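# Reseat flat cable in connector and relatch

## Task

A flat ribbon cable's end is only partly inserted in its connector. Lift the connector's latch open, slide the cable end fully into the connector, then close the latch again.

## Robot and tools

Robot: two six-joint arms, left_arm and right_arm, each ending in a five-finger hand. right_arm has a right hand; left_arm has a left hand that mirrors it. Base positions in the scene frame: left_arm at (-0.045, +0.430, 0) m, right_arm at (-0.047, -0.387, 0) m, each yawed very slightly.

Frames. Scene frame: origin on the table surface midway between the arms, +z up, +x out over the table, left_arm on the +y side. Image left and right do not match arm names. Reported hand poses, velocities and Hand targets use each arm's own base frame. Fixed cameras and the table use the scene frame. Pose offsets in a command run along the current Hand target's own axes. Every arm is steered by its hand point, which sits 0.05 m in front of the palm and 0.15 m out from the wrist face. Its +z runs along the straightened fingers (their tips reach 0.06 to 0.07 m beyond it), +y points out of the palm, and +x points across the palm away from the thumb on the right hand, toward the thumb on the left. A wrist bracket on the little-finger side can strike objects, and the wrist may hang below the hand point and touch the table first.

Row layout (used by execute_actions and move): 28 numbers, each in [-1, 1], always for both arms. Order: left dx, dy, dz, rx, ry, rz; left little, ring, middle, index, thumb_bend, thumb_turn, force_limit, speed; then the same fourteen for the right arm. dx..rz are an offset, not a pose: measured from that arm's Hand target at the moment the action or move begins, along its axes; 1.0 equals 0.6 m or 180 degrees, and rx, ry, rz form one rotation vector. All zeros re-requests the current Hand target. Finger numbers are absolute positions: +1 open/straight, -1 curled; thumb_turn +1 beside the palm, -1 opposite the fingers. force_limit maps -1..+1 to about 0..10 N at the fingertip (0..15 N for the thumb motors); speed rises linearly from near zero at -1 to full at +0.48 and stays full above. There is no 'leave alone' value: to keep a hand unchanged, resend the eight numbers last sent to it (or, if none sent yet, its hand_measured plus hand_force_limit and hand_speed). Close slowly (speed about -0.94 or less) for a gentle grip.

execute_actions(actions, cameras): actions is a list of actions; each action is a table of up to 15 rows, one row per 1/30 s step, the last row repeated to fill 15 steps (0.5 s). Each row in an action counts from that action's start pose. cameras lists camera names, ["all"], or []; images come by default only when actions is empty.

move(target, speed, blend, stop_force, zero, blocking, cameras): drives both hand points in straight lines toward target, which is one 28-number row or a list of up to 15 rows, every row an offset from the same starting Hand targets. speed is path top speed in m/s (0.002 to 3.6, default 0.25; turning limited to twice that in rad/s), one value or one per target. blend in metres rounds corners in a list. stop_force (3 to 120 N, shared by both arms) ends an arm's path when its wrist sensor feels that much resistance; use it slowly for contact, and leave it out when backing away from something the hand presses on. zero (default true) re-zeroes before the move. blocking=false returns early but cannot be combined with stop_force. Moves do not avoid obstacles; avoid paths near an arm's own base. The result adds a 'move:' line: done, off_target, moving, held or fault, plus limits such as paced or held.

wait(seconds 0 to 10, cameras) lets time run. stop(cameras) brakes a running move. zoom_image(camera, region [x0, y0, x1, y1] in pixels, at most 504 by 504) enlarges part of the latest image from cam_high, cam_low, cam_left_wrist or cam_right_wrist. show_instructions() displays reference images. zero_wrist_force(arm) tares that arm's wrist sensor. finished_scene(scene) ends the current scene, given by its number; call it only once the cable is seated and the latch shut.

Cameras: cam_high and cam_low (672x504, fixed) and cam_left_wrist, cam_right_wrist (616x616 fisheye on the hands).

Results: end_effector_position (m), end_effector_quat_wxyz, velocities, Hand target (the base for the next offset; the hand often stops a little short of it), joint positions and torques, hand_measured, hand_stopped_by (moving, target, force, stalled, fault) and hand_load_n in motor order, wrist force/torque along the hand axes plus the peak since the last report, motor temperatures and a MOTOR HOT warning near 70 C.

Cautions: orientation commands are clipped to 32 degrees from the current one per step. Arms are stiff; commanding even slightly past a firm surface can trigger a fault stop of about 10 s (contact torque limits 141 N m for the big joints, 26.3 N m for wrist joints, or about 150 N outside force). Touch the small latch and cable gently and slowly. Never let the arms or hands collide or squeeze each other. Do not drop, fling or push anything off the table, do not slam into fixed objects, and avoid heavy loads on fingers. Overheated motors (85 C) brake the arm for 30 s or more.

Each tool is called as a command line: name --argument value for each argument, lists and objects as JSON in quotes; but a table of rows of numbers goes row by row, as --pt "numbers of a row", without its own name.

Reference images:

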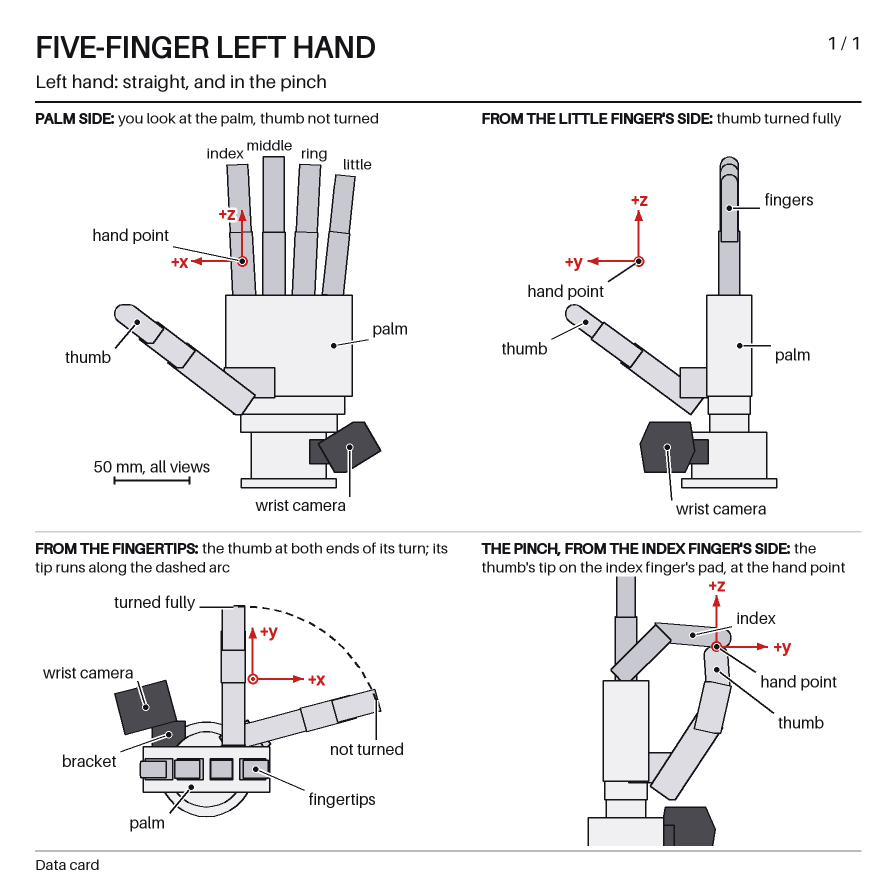

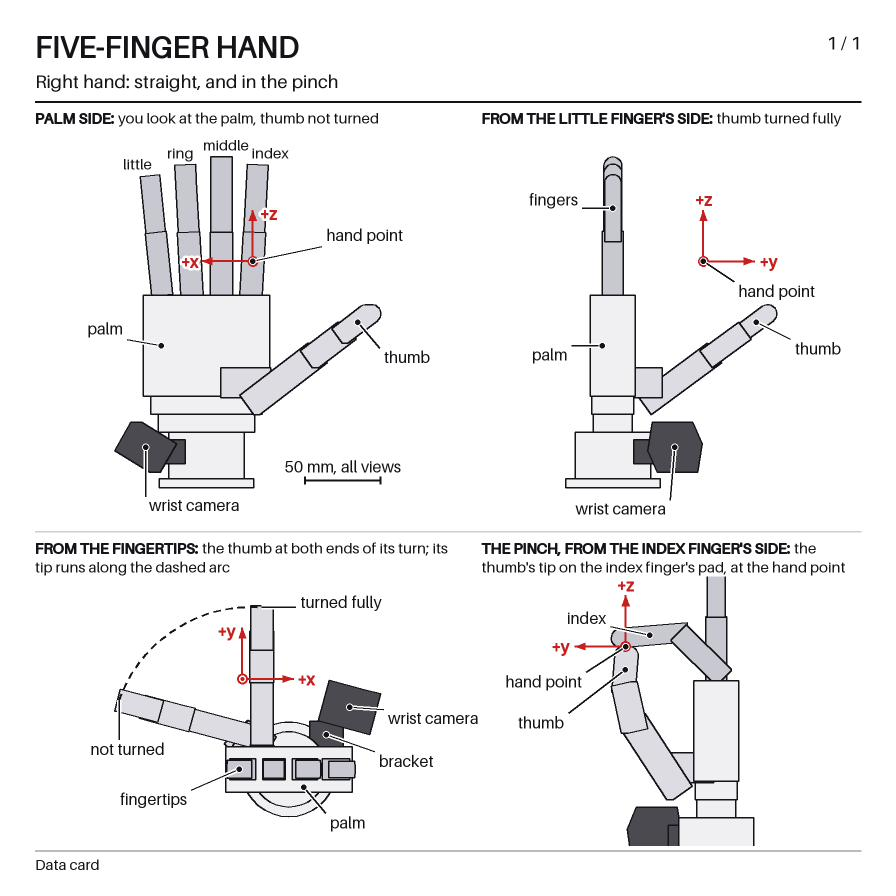

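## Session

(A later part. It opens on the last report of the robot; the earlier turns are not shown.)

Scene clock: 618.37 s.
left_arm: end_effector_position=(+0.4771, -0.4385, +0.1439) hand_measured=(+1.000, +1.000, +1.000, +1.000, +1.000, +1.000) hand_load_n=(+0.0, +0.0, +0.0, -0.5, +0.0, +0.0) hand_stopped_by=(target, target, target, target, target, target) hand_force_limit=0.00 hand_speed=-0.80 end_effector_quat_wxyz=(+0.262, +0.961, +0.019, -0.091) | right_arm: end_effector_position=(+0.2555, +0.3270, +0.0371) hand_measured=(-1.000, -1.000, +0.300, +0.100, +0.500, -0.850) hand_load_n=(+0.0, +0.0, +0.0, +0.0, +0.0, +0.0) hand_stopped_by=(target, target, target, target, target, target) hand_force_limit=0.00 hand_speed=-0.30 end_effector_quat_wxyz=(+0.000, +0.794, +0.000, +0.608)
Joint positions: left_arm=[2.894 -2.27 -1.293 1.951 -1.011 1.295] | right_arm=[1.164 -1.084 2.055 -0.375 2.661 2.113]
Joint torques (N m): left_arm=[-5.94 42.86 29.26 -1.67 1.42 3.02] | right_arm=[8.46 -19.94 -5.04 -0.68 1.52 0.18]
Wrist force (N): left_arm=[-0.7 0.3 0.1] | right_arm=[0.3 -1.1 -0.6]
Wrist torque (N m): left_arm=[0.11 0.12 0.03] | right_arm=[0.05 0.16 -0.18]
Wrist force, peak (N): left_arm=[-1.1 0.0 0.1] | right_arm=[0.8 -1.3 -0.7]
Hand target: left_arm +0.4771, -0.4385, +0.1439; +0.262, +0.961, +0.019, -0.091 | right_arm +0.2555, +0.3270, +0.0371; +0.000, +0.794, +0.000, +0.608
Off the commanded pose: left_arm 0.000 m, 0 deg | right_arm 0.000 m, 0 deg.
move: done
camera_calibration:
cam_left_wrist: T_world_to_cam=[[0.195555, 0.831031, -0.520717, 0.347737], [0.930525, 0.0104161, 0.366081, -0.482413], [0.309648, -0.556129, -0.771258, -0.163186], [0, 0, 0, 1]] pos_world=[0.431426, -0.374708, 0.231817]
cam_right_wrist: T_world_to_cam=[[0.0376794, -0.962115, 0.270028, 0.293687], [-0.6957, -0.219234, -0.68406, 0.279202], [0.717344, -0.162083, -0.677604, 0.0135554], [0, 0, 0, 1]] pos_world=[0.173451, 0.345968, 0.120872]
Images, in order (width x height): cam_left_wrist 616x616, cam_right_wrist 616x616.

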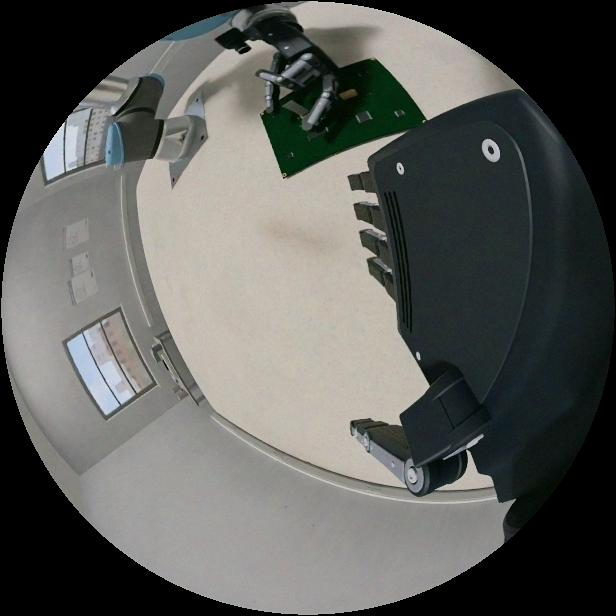

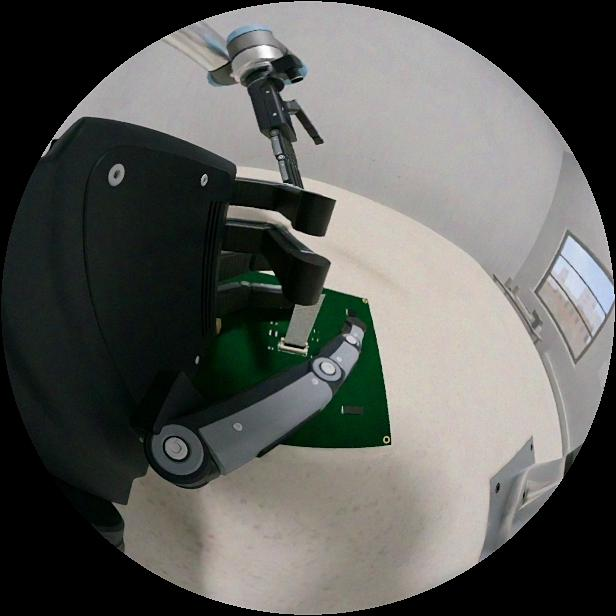

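move --target '[0,0,0,0,0,0,1,1,1,1,1,1,0,-0.8,0.1207,0,-0.0324,0,0,0,-1,-1,0.3,0.1,0.5,-0.85,0.0,-0.3]' --speed 0.06 --cameras '["cam_left_wrist"]'

zoom_image --camera "cam_left_wrist" --region '[270, 75, 340, 135]'

move --target '[0,0,0,0,0,0,1,1,1,1,1,1,0,-0.8,0.2104,0.095,0.0037,0,0,0,1,-1,-1,-0.99,1,1,-0.1,0.2]' --speed 0.2

move --target '[0,0,0,0,0,0,1,1,1,1,1,1,0,-0.8,0,0,0,0,-0.4445,0,1,-1,-1,-0.99,1,1,-0.1,0.2]' --speed 0.4

Scene clock: 646.13 s.
left_arm: end_effector_position=(+0.4771, -0.4385, +0.1439) hand_measured=(+1.000, +1.000, +1.000, +1.000, +1.000, +1.000) hand_load_n=(+0.0, +0.0, +0.0, +0.5, +0.5, +0.0) hand_stopped_by=(target, target, target, target, target, target) hand_force_limit=0.00 hand_speed=-0.80 end_effector_quat_wxyz=(+0.262, +0.961, +0.019, -0.091) | right_arm: end_effector_position=(+0.2555, +0.3271, +0.1121) hand_measured=(-1.000, -1.000, +0.300, +0.100, +0.500, -0.850) hand_load_n=(+0.0, +0.0, +0.0, +0.0, +0.0, +0.0) hand_stopped_by=(target, target, target, target, target, target) hand_force_limit=0.00 hand_speed=-0.30 end_effector_quat_wxyz=(+0.000, +0.794, +0.000, +0.609)
Joint positions: left_arm=[2.894 -2.27 -1.293 1.951 -1.011 1.295] | right_arm=[1.164 -1.235 2.01 -0.179 2.661 2.113]
Joint torques (N m): left_arm=[-5.3 42.86 29.12 -1.57 1.65 2.96] | right_arm=[-8.48 -17.51 -1.94 -0.58 -0.14 3.06]
Wrist force (N): left_arm=[-1.0 0.1 0.3] | right_arm=[0.7 -0.8 -0.4]
Wrist torque (N m): left_arm=[0.07 0.16 0.02] | right_arm=[0.05 0.06 -0.06]
Wrist force, peak (N): left_arm=[-1.2 0.4 0.2] | right_arm=[1.6 -1.0 -0.7]
Hand target: left_arm +0.4771, -0.4385, +0.1439; +0.262, +0.961, +0.019, -0.091 | right_arm +0.2555, +0.3270, +0.1120; +0.000, +0.794, +0.000, +0.608
Off the commanded pose: left_arm 0.000 m, 0 deg | right_arm 0.000 m, 0 deg.
move: done
camera_calibration:
cam_left_wrist: T_world_to_cam=[[0.195555, 0.831031, -0.520717, 0.347737], [0.930525, 0.0104161, 0.366081, -0.482413], [0.309648, -0.556129, -0.771258, -0.163186], [0, 0, 0, 1]] pos_world=[0.431426, -0.374708, 0.231817]
Images, in order (width x height): cam_left_wrist 616x616.

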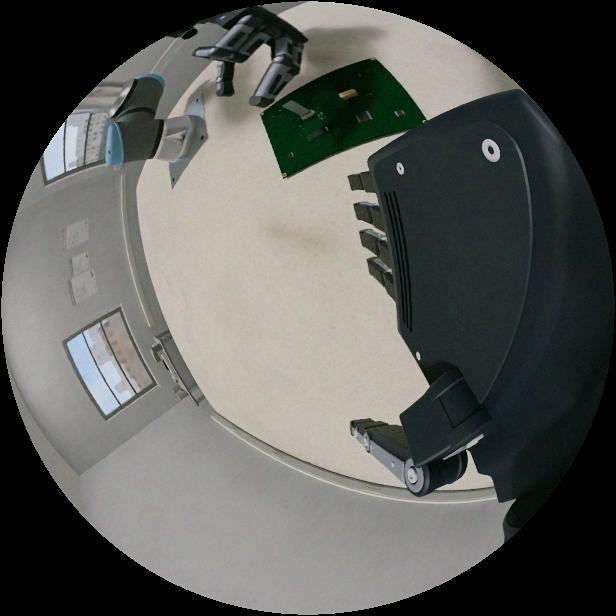

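Scaled by 7.200 from the camera's 616x616 image, which has a finer 880x880 frame.

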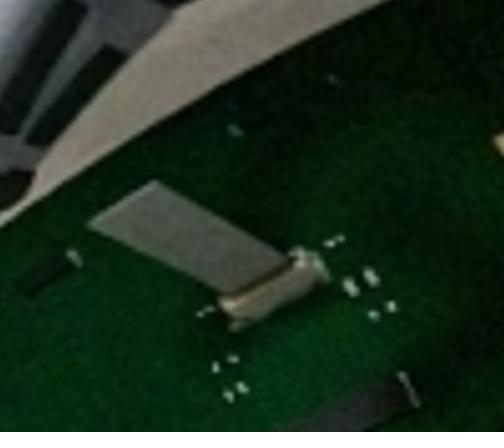

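Scene clock: 647.33 s.
left_arm: end_effector_position=(+0.4771, -0.4385, +0.1439) hand_measured=(+1.000, +1.000, +1.000, +1.000, +1.000, +1.000) hand_load_n=(+0.0, +0.0, +0.0, +0.0, +0.0, +0.0) hand_stopped_by=(target, target, target, target, target, target) hand_force_limit=0.00 hand_speed=-0.80 end_effector_quat_wxyz=(+0.262, +0.961, +0.019, -0.091) | right_arm: end_effector_position=(+0.2904, +0.2700, +0.2334) hand_measured=(+1.000, -1.000, -1.000, -0.990, +1.000, +1.000) hand_load_n=(+0.0, +0.0, +0.0, +0.0, +0.0, +0.0) hand_stopped_by=(target, target, target, target, target, target) hand_force_limit=-0.10 hand_speed=0.20 end_effector_quat_wxyz=(+0.000, +0.794, +0.000, +0.609)
Joint positions: left_arm=[2.894 -2.27 -1.293 1.951 -1.011 1.295] | right_arm=[0.992 -1.576 2.024 0.008 2.512 1.949]
Joint torques (N m): left_arm=[-5.12 43.37 28.91 -1.7 1.56 3.09] | right_arm=[-7.65 -32.59 -7.44 1.58 0.08 0.33]
Wrist force (N): left_arm=[-0.9 0.0 0.2] | right_arm=[0.7 -0.7 -0.7]
Wrist torque (N m): left_arm=[0.06 0.14 0.02] | right_arm=[0.09 0.12 -0.15]
Wrist force, peak (N): left_arm=[-1.1 0.1 0.0] | right_arm=[2.3 0.0 -0.6]
Hand target: left_arm +0.4771, -0.4385, +0.1439; +0.262, +0.961, +0.019, -0.091 | right_arm +0.2904, +0.2699, +0.2334; +0.000, +0.794, +0.000, +0.608
Off the commanded pose: left_arm 0.000 m, 0 deg | right_arm 0.000 m, 0 deg.
move: done

Scene clock: 649.63 s.
left_arm: end_effector_position=(+0.4771, -0.4385, +0.1439) hand_measured=(+1.000, +1.000, +1.000, +1.000, +1.000, +1.000) hand_load_n=(+0.0, +0.0, +0.0, +0.0, +0.0, +0.0) hand_stopped_by=(target, target, target, target, target, target) hand_force_limit=0.00 hand_speed=-0.80 end_effector_quat_wxyz=(+0.262, +0.961, +0.019, -0.091) | right_arm: end_effector_position=(+0.2904, +0.2699, +0.2334) hand_measured=(+1.000, -1.000, -1.000, -0.990, +1.000, +1.000) hand_load_n=(+0.0, +0.0, +0.0, +0.0, +0.0, +0.0) hand_stopped_by=(target, target, target, target, target, target) hand_force_limit=-0.10 hand_speed=0.20 end_effector_quat_wxyz=(+0.000, +0.999, +0.000, -0.044) end_effector_velocity=(-0.001, +0.000, +0.001) end_effector_angular_velocity=(+0.000, +0.004, +0.000)
Joint positions: left_arm=[2.894 -2.27 -1.293 1.951 -1.011 1.295] | right_arm=[0.482 -1.154 1.356 1.446 1.53 2.052]
Joint velocities: left_arm=[within noise] | right_arm=[0 0.001 -0.002 0.005 -0.002 -0.001]
Joint torques (N m): left_arm=[-5.49 43.51 29.37 -1.71 1.42 3] | right_arm=[3.03 -29.97 -14.71 4.01 -0.79 2.03]
Wrist force (N): left_arm=[-0.7 0.0 0.1] | right_arm=[0.0 -0.4 -0.9]
Wrist torque (N m): left_arm=[0.06 0.12 0.03] | right_arm=[0.08 0.09 -0.20]
Wrist force, peak (N): left_arm=[-1.2 0.1 0.0] | right_arm=[0.1 -0.8 -1.2]
Hand target: left_arm +0.4771, -0.4385, +0.1439; +0.262, +0.961, +0.019, -0.091 | right_arm +0.2904, +0.2699, +0.2334; +0.000, +0.999, +0.000, -0.044
Off the commanded pose: left_arm 0.000 m, 0 deg | right_arm 0.000 m, 0 deg.
move: done

move --pt "0 0 0 0 0 0 1 1 1 1 1 1 0 -0.8 -0.1917 0.0045 0.0727 0 0 0 1 -1 -1 -0.99 1 1 -0.1 0.2" --pt "0 0 0 0 0 0 1 1 1 1 1 1 0 -0.8 -0.1750 0.0045 0.2633 0 0 0 1 -1 -1 -0.99 1 1 -0.1 0.2" --speed 0.12 --blend '[0.03,0]' --cameras '["cam_left_wrist","cam_right_wrist"]'

zoom_image --camera "cam_right_wrist" --region '[225, 140, 295, 200]'

zoom_image --camera "cam_left_wrist" --region '[270, 75, 340, 135]'

Scene clock: 662.30 s.
left_arm: end_effector_position=(+0.4771, -0.4385, +0.1439) hand_measured=(+1.000, +1.000, +1.000, +1.000, +1.000, +1.000) hand_load_n=(+0.0, +0.0, +0.0, +0.0, +0.0, +0.0) hand_stopped_by=(target, target, target, target, target, target) hand_force_limit=0.00 hand_speed=-0.80 end_effector_quat_wxyz=(+0.262, +0.961, +0.019, -0.091) | right_arm: end_effector_position=(+0.1718, +0.2673, +0.0853) hand_measured=(+1.000, -1.000, -1.000, -0.990, +1.000, +1.000) hand_load_n=(+0.0, +0.0, +0.0, +0.0, +0.0, +0.0) hand_stopped_by=(target, target, target, target, target, target) hand_force_limit=-0.10 hand_speed=0.20 end_effector_quat_wxyz=(+0.000, +0.999, +0.000, -0.044)
Joint positions: left_arm=[2.894 -2.27 -1.293 1.951 -1.011 1.295] | right_arm=[0.627 -1.191 1.825 1.008 1.519 2.196]
Joint torques (N m): left_arm=[-5.76 42.51 28.98 -1.7 1.5 2.93] | right_arm=[-6.7 -35.15 -17.01 1.33 0.46 -1.54]
Wrist force (N): left_arm=[-0.9 0.0 0.1] | right_arm=[-0.4 -0.5 -1.0]
Wrist torque (N m): left_arm=[0.07 0.14 0.02] | right_arm=[0.08 0.17 -0.26]
Wrist force, peak (N): left_arm=[-1.2 0.1 -0.1] | right_arm=[1.1 -0.5 -1.3]
Hand target: left_arm +0.4771, -0.4385, +0.1439; +0.262, +0.961, +0.019, -0.091 | right_arm +0.1719, +0.2673, +0.0853; +0.000, +0.999, +0.000, -0.044
Off the commanded pose: left_arm 0.000 m, 0 deg | right_arm 0.000 m, 0 deg.
move: done
camera_calibration:
cam_left_wrist: T_world_to_cam=[[0.195555, 0.831031, -0.520717, 0.347737], [0.930525, 0.0104161, 0.366081, -0.482413], [0.309648, -0.556129, -0.771258, -0.163186], [0, 0, 0, 1]] pos_world=[0.431426, -0.374708, 0.231817]
cam_right_wrist: T_world_to_cam=[[0.272369, -0.962146, 0.0095218, 0.208276], [-0.79429, -0.219244, 0.5666, 0.151279], [-0.543065, -0.161887, -0.823938, 0.325591], [0, 0, 0, 1]] pos_world=[0.240248, 0.286268, 0.180569]
Images, in order (width x height): cam_left_wrist 616x616, cam_right_wrist 616x616.

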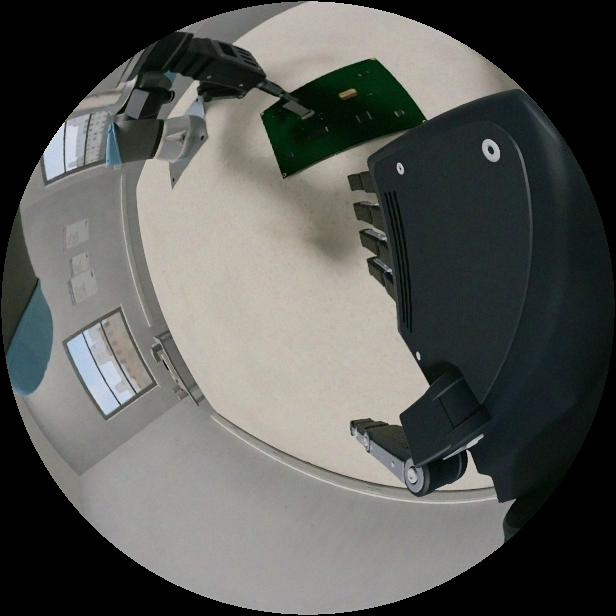

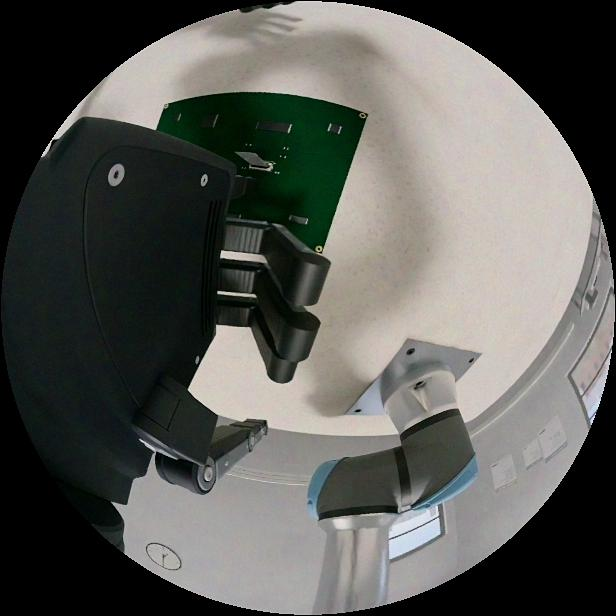

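Scaled by 7.200 from the camera's 616x616 image, which has a finer 880x880 frame.

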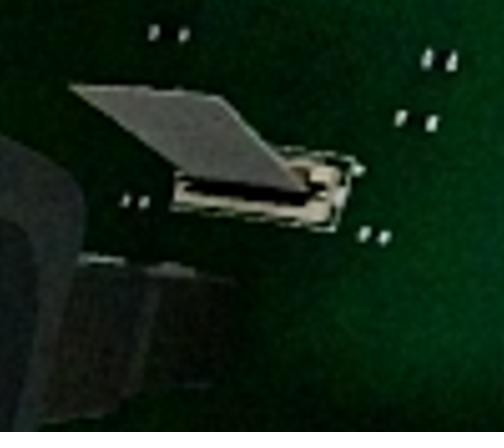

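Scaled by 7.200 from the camera's 616x616 image, which has a finer 880x880 frame.

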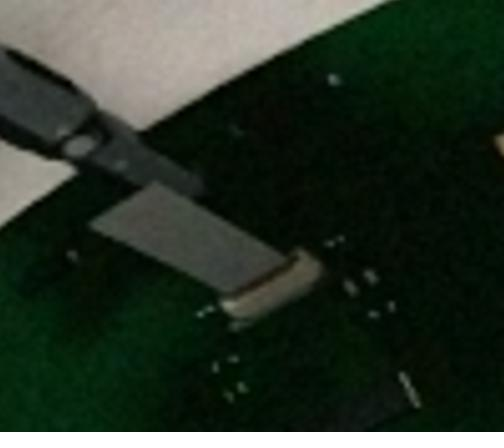

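move --target '[0,0,0,0,0,0,1,1,1,1,1,1,0,-0.8,0.0196,0.002,-0.0017,0,0,0,1,-1,-1,-0.99,1,1,-0.1,0.2]' --speed 0.02

move --target '[0,0,0,0,0,0,1,1,1,1,1,1,0,-0.8,0.00174,0,0.01992,0,0,0,1,-1,-1,-0.99,1,1,-0.1,0.2]' --speed 0.004 --stop_force 4 --cameras '["cam_left_wrist","cam_right_wrist"]'

zoom_image --camera "cam_right_wrist" --region '[225, 140, 295, 200]'

zoom_image --camera "cam_left_wrist" --region '[270, 75, 340, 135]'

Scene clock: 682.03 s.
left_arm: end_effector_position=(+0.4771, -0.4385, +0.1439) hand_measured=(+1.000, +1.000, +1.000, +1.000, +1.000, +1.000) hand_load_n=(+0.0, +0.0, +0.0, +0.0, +0.0, +0.0) hand_stopped_by=(target, target, target, target, target, target) hand_force_limit=0.00 hand_speed=-0.80 end_effector_quat_wxyz=(+0.262, +0.961, +0.019, -0.091) | right_arm: end_effector_position=(+0.1838, +0.2661, +0.0852) hand_measured=(+1.000, -1.000, -1.000, -0.990, +1.000, +1.000) hand_load_n=(+0.0, +0.0, +0.0, +0.0, +0.0, +0.0) hand_stopped_by=(target, target, target, target, target, target) hand_force_limit=-0.10 hand_speed=0.20 end_effector_quat_wxyz=(+0.000, +0.999, +0.000, -0.044)
Joint positions: left_arm=[2.894 -2.27 -1.293 1.951 -1.011 1.295] | right_arm=[0.606 -1.178 1.807 1.015 1.521 2.175]
Joint torques (N m): left_arm=[-6.14 44.28 29.09 -1.68 1.44 2.98] | right_arm=[8.58 -37.72 -6.1 2.5 0.71 2.37]
Wrist force (N): left_arm=[-1.1 0.3 0.1] | right_arm=[-0.2 -0.5 -0.8]
Wrist torque (N m): left_arm=[0.12 0.17 0.00] | right_arm=[0.06 0.12 -0.01]
Wrist force, peak (N): left_arm=[-1.2 0.0 0.3] | right_arm=[-0.5 -0.7 -1.4]
Hand target: left_arm +0.4771, -0.4385, +0.1439; +0.262, +0.961, +0.019, -0.091 | right_arm +0.1837, +0.2661, +0.0852; +0.000, +0.999, +0.000, -0.044
Off the commanded pose: left_arm 0.000 m, 0 deg | right_arm 0.000 m, 0 deg.
move: done

Scene clock: 684.87 s.
left_arm: end_effector_position=(+0.4771, -0.4385, +0.1439) hand_measured=(+1.000, +1.000, +1.000, +1.000, +1.000, +1.000) hand_load_n=(+0.0, +0.0, +0.0, +0.0, +0.0, +0.0) hand_stopped_by=(target, target, target, target, target, target) hand_force_limit=0.00 hand_speed=-0.80 end_effector_quat_wxyz=(+0.262, +0.961, +0.019, -0.091) | right_arm: end_effector_position=(+0.1837, +0.2661, +0.0784) hand_measured=(+1.000, -1.000, -1.000, -0.990, +1.000, +1.000) hand_load_n=(+0.0, +0.0, +0.0, +0.0, +0.0, +0.0) hand_stopped_by=(target, target, target, target, target, target) hand_force_limit=-0.10 hand_speed=0.20 end_effector_quat_wxyz=(+0.000, +0.999, +0.000, -0.044)
Joint positions: left_arm=[2.894 -2.27 -1.293 1.951 -1.011 1.295] | right_arm=[0.606 -1.169 1.814 0.998 1.521 2.176]
Joint torques (N m): left_arm=[-5.72 43.56 28.33 -1.65 1.49 2.87] | right_arm=[7.25 -44.79 -21.4 3.44 -0.37 2.92]
Wrist force (N): left_arm=[-0.9 0.2 0.2] | right_arm=[-1.6 -0.6 -4.4]
Wrist torque (N m): left_arm=[0.08 0.15 0.02] | right_arm=[0.33 0.30 -0.14]
Wrist force, peak (N): left_arm=[-1.1 0.4 0.0] | right_arm=[-2.1 -0.7 -6.0]
Hand target: left_arm +0.4771, -0.4385, +0.1439; +0.262, +0.961, +0.019, -0.091 | right_arm +0.1837, +0.2661, +0.0784; +0.000, +0.999, +0.000, -0.044 (not the last commanded pose)
Off the commanded pose: left_arm 0.000 m, 0 deg | right_arm 0.005 m, 0 deg.
move: contact (right_arm)
camera_calibration:
cam_left_wrist: T_world_to_cam=[[0.195555, 0.831031, -0.520717, 0.347737], [0.930525, 0.0104161, 0.366081, -0.482413], [0.309648, -0.556129, -0.771258, -0.163186], [0, 0, 0, 1]] pos_world=[0.431426, -0.374708, 0.231817]
cam_right_wrist: T_world_to_cam=[[0.272308, -0.962163, 0.0094801, 0.204001], [-0.794383, -0.219242, 0.56647, 0.164343], [-0.542959, -0.161785, -0.824028, 0.32608], [0, 0, 0, 1]] pos_world=[0.252048, 0.285068, 0.173669]
Images, in order (width x height): cam_left_wrist 616x616, cam_right_wrist 616x616.

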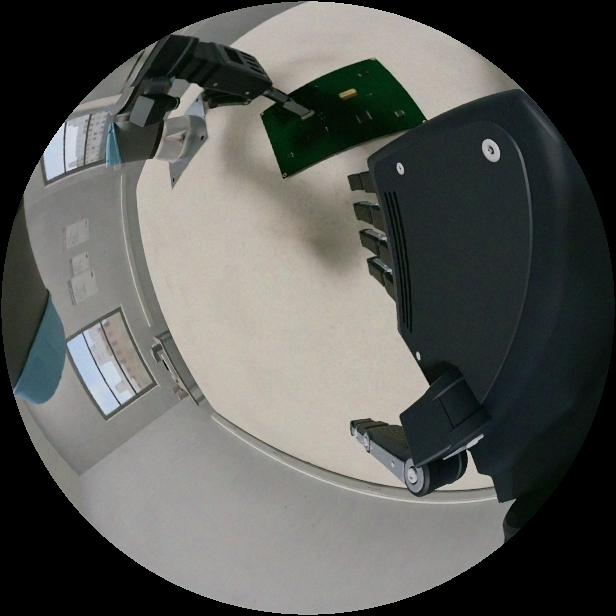

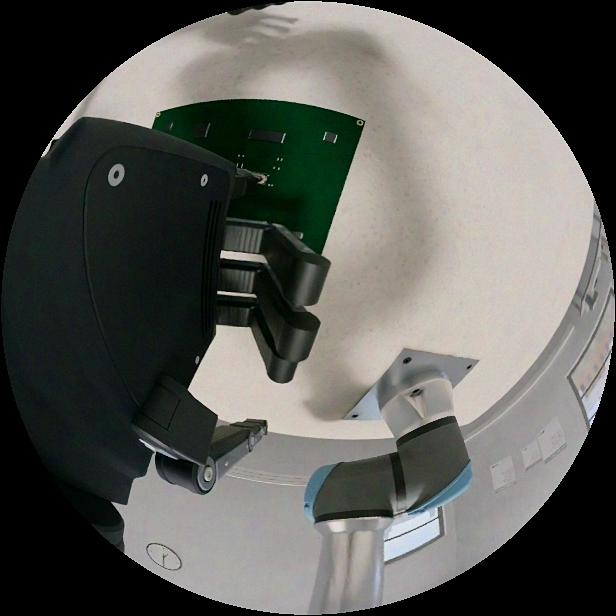

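Scaled by 7.200 from the camera's 616x616 image, which has a finer 880x880 frame.

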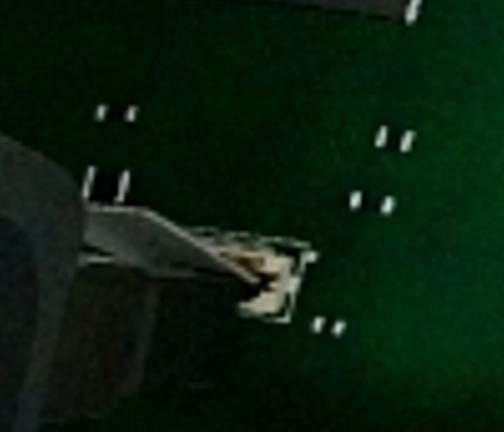

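Scaled by 7.200 from the camera's 616x616 image, which has a finer 880x880 frame.

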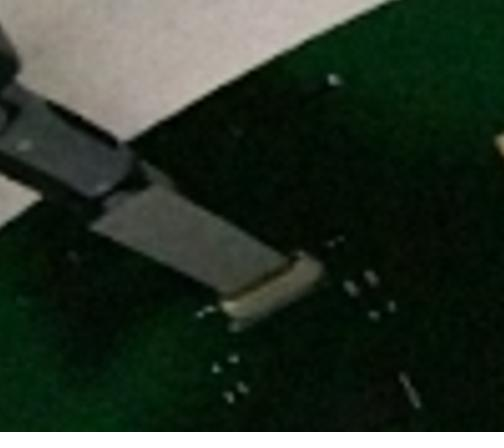

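move --target '[0,0,0,0,0,0,1,1,1,1,1,1,0,-0.8,0.00087,0,0.00996,0,0,0,1,-1,-1,-0.99,1,1,-0.1,0.2]' --speed 0.003 --stop_force 6 --cameras '["cam_left_wrist","cam_right_wrist"]'

zoom_image --camera "cam_right_wrist" --region '[225, 140, 295, 200]'

Scene clock: 696.83 s.
left_arm: end_effector_position=(+0.4771, -0.4385, +0.1439) hand_measured=(+1.000, +1.000, +1.000, +1.000, +1.000, +1.000) hand_load_n=(+0.0, +0.0, +0.5, +0.0, +0.0, +0.0) hand_stopped_by=(target, target, target, target, target, target) hand_force_limit=0.00 hand_speed=-0.80 end_effector_quat_wxyz=(+0.262, +0.961, +0.019, -0.091) | right_arm: end_effector_position=(+0.1837, +0.2661, +0.0751) hand_measured=(+1.000, -1.000, -1.000, -0.990, +1.000, +1.000) hand_load_n=(+0.0, +0.0, +0.0, +0.0, +0.0, +0.0) hand_stopped_by=(target, target, target, target, target, target) hand_force_limit=-0.10 hand_speed=0.20 end_effector_quat_wxyz=(+0.000, +0.999, +0.000, -0.044)
Joint positions: left_arm=[2.894 -2.27 -1.293 1.951 -1.011 1.295] | right_arm=[0.606 -1.164 1.817 0.99 1.521 2.176]
Joint torques (N m): left_arm=[-4.79 43.19 28.15 -1.58 1.53 2.97] | right_arm=[4.2 -41.7 -16.7 2.92 -0.55 3.02]
Wrist force (N): left_arm=[-1.0 0.1 0.4] | right_arm=[-1.9 -0.8 -11.2]
Wrist torque (N m): left_arm=[0.05 0.16 0.01] | right_arm=[0.67 0.80 -0.16]
Wrist force, peak (N): left_arm=[-1.2 0.2 0.1] | right_arm=[-2.6 -0.6 -12.6]
Hand target: left_arm +0.4771, -0.4385, +0.1439; +0.262, +0.961, +0.019, -0.091 | right_arm +0.1837, +0.2661, +0.0751; +0.000, +0.999, +0.000, -0.044 (not the last commanded pose)
Off the commanded pose: left_arm 0.000 m, 0 deg | right_arm 0.003 m, 0 deg.
move: contact (right_arm)
camera_calibration:
cam_left_wrist: T_world_to_cam=[[0.195555, 0.831031, -0.520717, 0.347737], [0.930525, 0.0104161, 0.366081, -0.482413], [0.309648, -0.556129, -0.771258, -0.163186], [0, 0, 0, 1]] pos_world=[0.431426, -0.374708, 0.231817]
cam_right_wrist: T_world_to_cam=[[0.272322, -0.962159, 0.00950266, 0.204023], [-0.794427, -0.219254, 0.566405, 0.166181], [-0.542888, -0.161793, -0.824073, 0.323435], [0, 0, 0, 1]] pos_world=[0.252048, 0.285068, 0.170469]
Images, in order (width x height): cam_left_wrist 616x616, cam_right_wrist 616x616.

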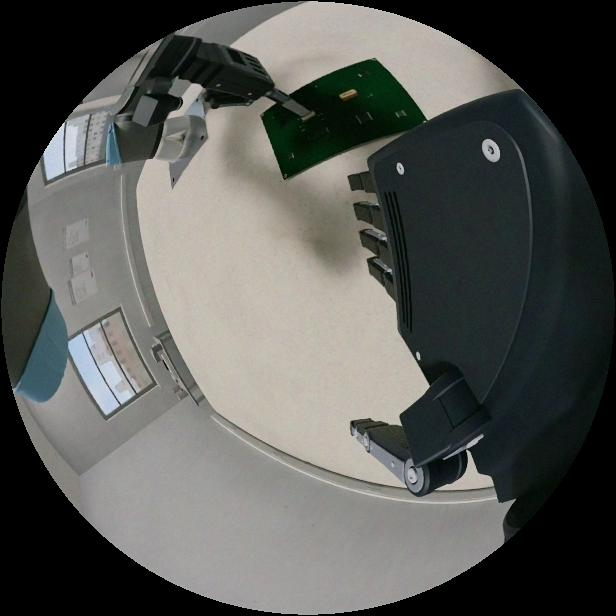

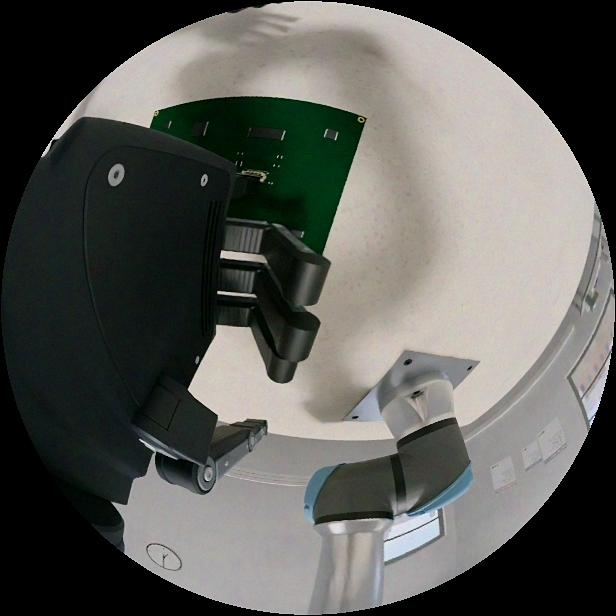

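Scaled by 7.200 from the camera's 616x616 image, which has a finer 880x880 frame.

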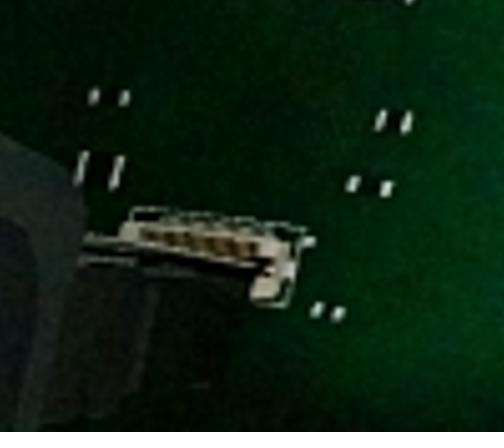

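move --pt "0 0 0 0 0 0 1 1 1 1 1 1 0 -0.8 -0.0034 0 -0.0166 0 0 0 1 -1 -1 -0.99 1 1 -0.1 0.2" --pt "0 0 0 0 0 0 1 1 1 1 1 1 0 -0.8 -0.0345 0 -0.0632 0 0 0 1 -1 -1 -0.99 1 1 -0.1 0.2" --speed 0.03 --cameras '["cam_left_wrist","cam_right_wrist"]'

zoom_image --camera "cam_right_wrist" --region '[235, 135, 300, 185]'

zoom_image --camera "cam_left_wrist" --region '[270, 75, 340, 135]'

Scene clock: 706.50 s.
left_arm: end_effector_position=(+0.4771, -0.4385, +0.1439) hand_measured=(+1.000, +1.000, +1.000, +1.000, +1.000, +1.000) hand_load_n=(+0.0, +0.0, +0.0, +0.0, +0.0, +0.0) hand_stopped_by=(target, target, target, target, target, target) hand_force_limit=0.00 hand_speed=-0.80 end_effector_quat_wxyz=(+0.262, +0.961, +0.019, -0.091) | right_arm: end_effector_position=(+0.1663, +0.2661, +0.1149) hand_measured=(+1.000, -1.000, -1.000, -0.990, +1.000, +1.000) hand_load_n=(+0.0, +0.0, +0.0, +0.0, +0.0, +0.0) hand_stopped_by=(target, target, target, target, target, target) hand_force_limit=-0.10 hand_speed=0.20 end_effector_quat_wxyz=(+0.000, +0.999, +0.000, -0.044) end_effector_velocity=(+0.001, +0.001, -0.002) end_effector_angular_velocity=(+0.002, +0.000, -0.001)
Joint positions: left_arm=[2.894 -2.27 -1.293 1.951 -1.011 1.295] | right_arm=[0.634 -1.24 1.806 1.076 1.519 2.203]
Joint velocities: left_arm=[within noise] | right_arm=[-0.001 0.005 0 -0.006 -0.002 0]
Joint torques (N m): left_arm=[-5.51 43.69 28.79 -1.6 1.39 2.96] | right_arm=[-8.25 -15.34 -18.1 1.09 -0.92 -0.57]
Wrist force (N): left_arm=[-0.8 0.1 0.0] | right_arm=[-0.4 -0.7 -0.8]
Wrist torque (N m): left_arm=[0.09 0.11 0.03] | right_arm=[0.05 0.16 -0.23]
Wrist force, peak (N): left_arm=[-1.1 0.2 0.0] | right_arm=[-2.1 -0.8 -11.6]
Hand target: left_arm +0.4771, -0.4385, +0.1439; +0.262, +0.961, +0.019, -0.091 | right_arm +0.1664, +0.2661, +0.1147; +0.000, +0.999, +0.000, -0.044
Off the commanded pose: left_arm 0.000 m, 0 deg | right_arm 0.000 m, 0 deg.
move: done
camera_calibration:
cam_left_wrist: T_world_to_cam=[[0.195555, 0.831031, -0.520717, 0.347737], [0.930525, 0.0104161, 0.366081, -0.482413], [0.309648, -0.556129, -0.771258, -0.163186], [0, 0, 0, 1]] pos_world=[0.431426, -0.374708, 0.231817]
cam_right_wrist: T_world_to_cam=[[0.272339, -0.962155, 0.00940661, 0.208398], [-0.794494, -0.219346, 0.566274, 0.129884], [-0.54278, -0.161692, -0.824163, 0.346752], [0, 0, 0, 1]] pos_world=[0.234647, 0.285067, 0.210269]
Images, in order (width x height): cam_left_wrist 616x616, cam_right_wrist 616x616.

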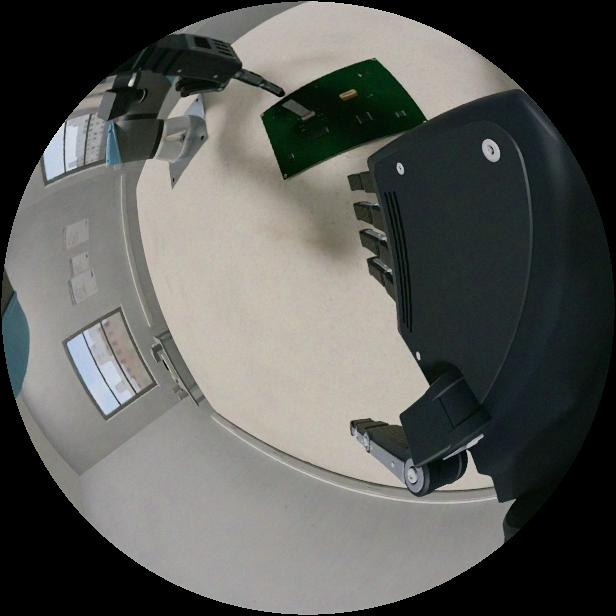

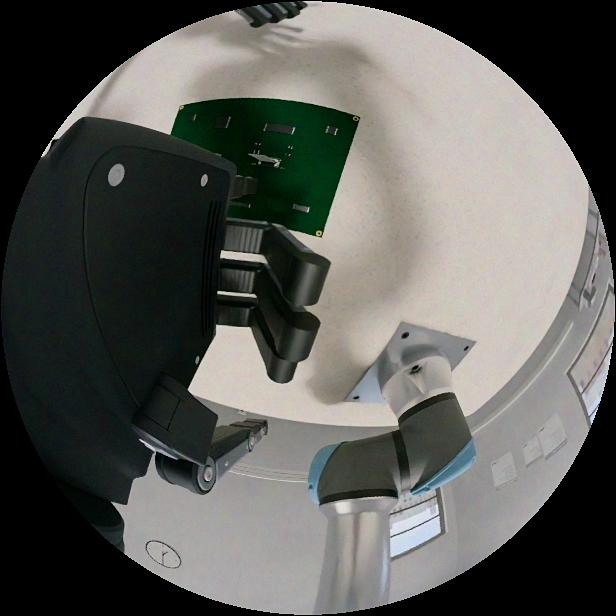

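Scaled by 7.754 from the camera's 616x616 image, which has a finer 880x880 frame.

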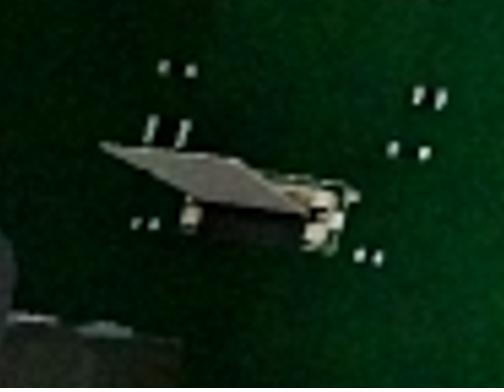

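Scaled by 7.200 from the camera's 616x616 image, which has a finer 880x880 frame.

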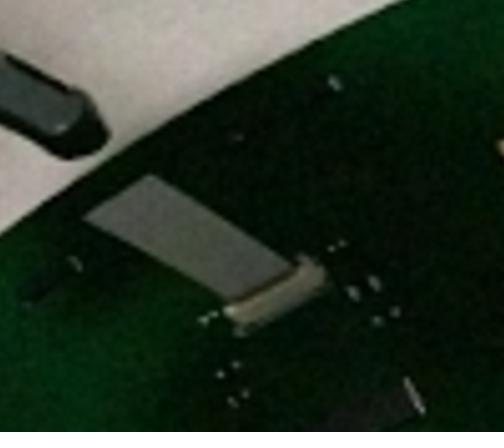

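move --pt "0 0 0 0 0 0 1 1 1 1 1 1 0 -0.8 -0.0087 0 -0.0996 0 0 0 -1 -1 -1 -0.99 -0.3 1 -0.1 0.2" --pt "0 0 0 0 0 0 1 1 1 1 1 1 0 -0.8 0.1885 -0.0065 -0.2094 0 0 0 -1 -1 -1 -0.99 -0.3 1 -0.1 0.2" --speed 0.2 --blend '[0.03,0]'

move --target '[0,0,0,0,0,0,1,1,1,1,1,1,0,-0.8,0,0,0,0,0.4445,0,-1,-1,-1,-0.99,-0.3,1,-0.1,0.2]' --speed 0.4

move --pt "0 0 0 0 0 0 1 1 1 1 1 1 0 -0.8 -0.0626 -0.2033 -0.1047 0 0 0 -1 -1 -1 -0.99 -0.3 1 -0.1 0.2" --pt "0 0 0 0 0 0 1 1 1 1 1 1 0 -0.8 -0.2345 -0.2033 -0.0586 0 0 0 -1 -1 -1 -0.99 -0.3 1 -0.1 0.2" --speed 0.2 --cameras '["cam_right_wrist"]'

zoom_image --camera "cam_right_wrist" --region '[310, 325, 380, 390]'

Scene clock: 722.10 s.
left_arm: end_effector_position=(+0.4771, -0.4385, +0.1439) hand_measured=(+1.000, +1.000, +1.000, +1.000, +1.000, +1.000) hand_load_n=(+0.0, +0.0, +0.0, +0.0, +0.0, +0.0) hand_stopped_by=(target, target, target, target, target, target) hand_force_limit=0.00 hand_speed=-0.80 end_effector_quat_wxyz=(+0.262, +0.961, +0.019, -0.091) | right_arm: end_effector_position=(+0.2901, +0.2700, +0.2299) hand_measured=(-1.000, -1.000, -1.000, -0.990, -0.300, +1.000) hand_load_n=(+0.0, +0.0, +0.0, +0.0, +0.0, +0.0) hand_stopped_by=(target, target, target, target, target, target) hand_force_limit=-0.10 hand_speed=0.20 end_effector_quat_wxyz=(+0.000, +0.999, +0.000, -0.044)
Joint positions: left_arm=[2.894 -2.27 -1.293 1.951 -1.011 1.295] | right_arm=[0.483 -1.152 1.363 1.438 1.53 2.052]
Joint torques (N m): left_arm=[-5.21 44.3 28.11 -1.58 1.29 2.91] | right_arm=[-4.37 -34.04 -26.54 4.12 -0.75 1.19]
Wrist force (N): left_arm=[-0.7 0.2 0.0] | right_arm=[-0.1 -0.6 -0.9]
Wrist torque (N m): left_arm=[0.09 0.10 0.04] | right_arm=[0.04 0.10 -0.21]
Wrist force, peak (N): left_arm=[-1.2 0.1 0.3] | right_arm=[1.5 -0.4 -1.7]
Hand target: left_arm +0.4771, -0.4385, +0.1439; +0.262, +0.961, +0.019, -0.091 | right_arm +0.2901, +0.2699, +0.2299; +0.000, +0.999, +0.000, -0.044
Off the commanded pose: left_arm 0.000 m, 0 deg | right_arm 0.000 m, 0 deg.
move: done

Scene clock: 724.47 s.
left_arm: end_effector_position=(+0.4771, -0.4385, +0.1439) hand_measured=(+1.000, +1.000, +1.000, +1.000, +1.000, +1.000) hand_load_n=(+0.0, +0.0, +0.0, +0.0, +0.0, +0.0) hand_stopped_by=(target, target, target, target, target, target) hand_force_limit=0.00 hand_speed=-0.80 end_effector_quat_wxyz=(+0.262, +0.961, +0.019, -0.091) | right_arm: end_effector_position=(+0.2901, +0.2700, +0.2300) hand_measured=(-1.000, -1.000, -1.000, -0.990, -0.300, +1.000) hand_load_n=(+0.0, +0.0, +0.5, +0.0, +0.0, +0.0) hand_stopped_by=(target, target, target, target, target, target) hand_force_limit=-0.10 hand_speed=0.20 end_effector_quat_wxyz=(+0.000, +0.794, +0.000, +0.609)
Joint positions: left_arm=[2.894 -2.27 -1.293 1.951 -1.011 1.295] | right_arm=[0.992 -1.572 2.03 -0.001 2.513 1.949]
Joint torques (N m): left_arm=[-4.51 44.45 28.19 -1.66 1.42 2.97] | right_arm=[-4.92 -5.12 -12.78 -1.07 1.9 -2.4]
Wrist force (N): left_arm=[-0.8 0.2 0.2] | right_arm=[0.7 -1.0 -0.8]
Wrist torque (N m): left_arm=[0.10 0.13 0.02] | right_arm=[0.04 0.12 -0.17]
Wrist force, peak (N): left_arm=[-1.2 0.3 0.3] | right_arm=[0.7 -1.2 -0.7]
Hand target: left_arm +0.4771, -0.4385, +0.1439; +0.262, +0.961, +0.019, -0.091 | right_arm +0.2901, +0.2699, +0.2299; +0.000, +0.794, +0.000, +0.608
Off the commanded pose: left_arm 0.000 m, 0 deg | right_arm 0.000 m, 0 deg.
move: done

Scene clock: 726.57 s.
left_arm: end_effector_position=(+0.4771, -0.4385, +0.1439) hand_measured=(+1.000, +1.000, +1.000, +1.000, +1.000, +1.000) hand_load_n=(+0.0, +0.0, +0.0, +0.0, +0.0, +0.0) hand_stopped_by=(target, target, target, target, target, target) hand_force_limit=0.00 hand_speed=-0.80 end_effector_quat_wxyz=(+0.262, +0.961, +0.019, -0.091) | right_arm: end_effector_position=(+0.2197, +0.3919, +0.1033) hand_measured=(-1.000, -1.000, -1.000, -0.990, -0.300, +1.000) hand_load_n=(+0.0, +0.0, +0.0, +0.0, +0.0, +0.0) hand_stopped_by=(target, target, target, target, target, target) hand_force_limit=-0.10 hand_speed=0.20 end_effector_quat_wxyz=(+0.000, +0.794, +0.000, +0.608)
Joint positions: left_arm=[2.894 -2.27 -1.293 1.951 -1.011 1.295] | right_arm=[1.303 -1.048 1.782 0.058 2.769 2.328]
Joint torques (N m): left_arm=[-5.4 44.05 28.21 -1.73 1.43 2.94] | right_arm=[9.17 -25.37 -20.37 0.12 1.79 2.84]
Wrist force (N): left_arm=[-0.9 0.2 0.2] | right_arm=[0.3 -1.0 -0.2]
Wrist torque (N m): left_arm=[0.10 0.15 0.01] | right_arm=[0.01 0.15 0.06]
Wrist force, peak (N): left_arm=[-1.1 0.2 0.2] | right_arm=[2.6 -0.8 -0.9]
Hand target: left_arm +0.4771, -0.4385, +0.1439; +0.262, +0.961, +0.019, -0.091 | right_arm +0.2197, +0.3919, +0.1032; +0.000, +0.794, +0.000, +0.608
Off the commanded pose: left_arm 0.000 m, 0 deg | right_arm 0.000 m, 0 deg.
move: done
camera_calibration:
cam_right_wrist: T_world_to_cam=[[0.0376722, -0.962032, 0.270325, 0.339582], [-0.695671, -0.219448, -0.684021, 0.313975], [0.717372, -0.162289, -0.677525, 0.0947623], [0, 0, 0, 1]] pos_world=[0.137651, 0.410968, 0.187172]
Images, in order (width x height): cam_right_wrist 616x616.

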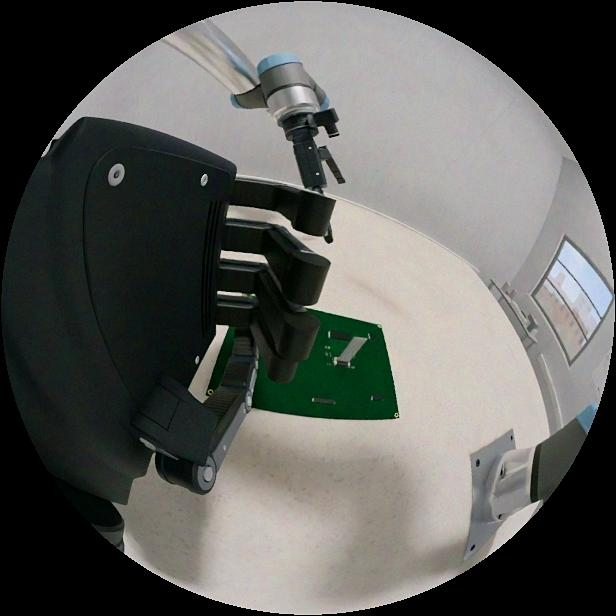

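Scaled by 7.200 from the camera's 616x616 image, which has a finer 880x880 frame.

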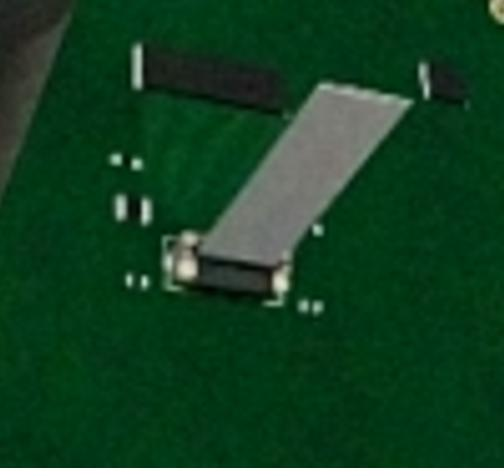

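zoom_image --camera "cam_right_wrist" --region '[328, 353, 353, 373]'

Scaled by 20.160 from the camera's 616x616 image, which has a finer 880x880 frame.

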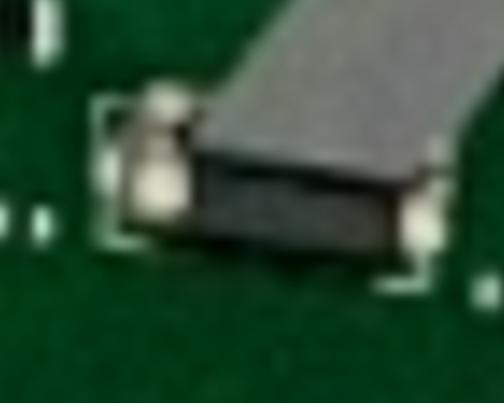

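finished_scene --scene 2

The scene is finished: the task was done.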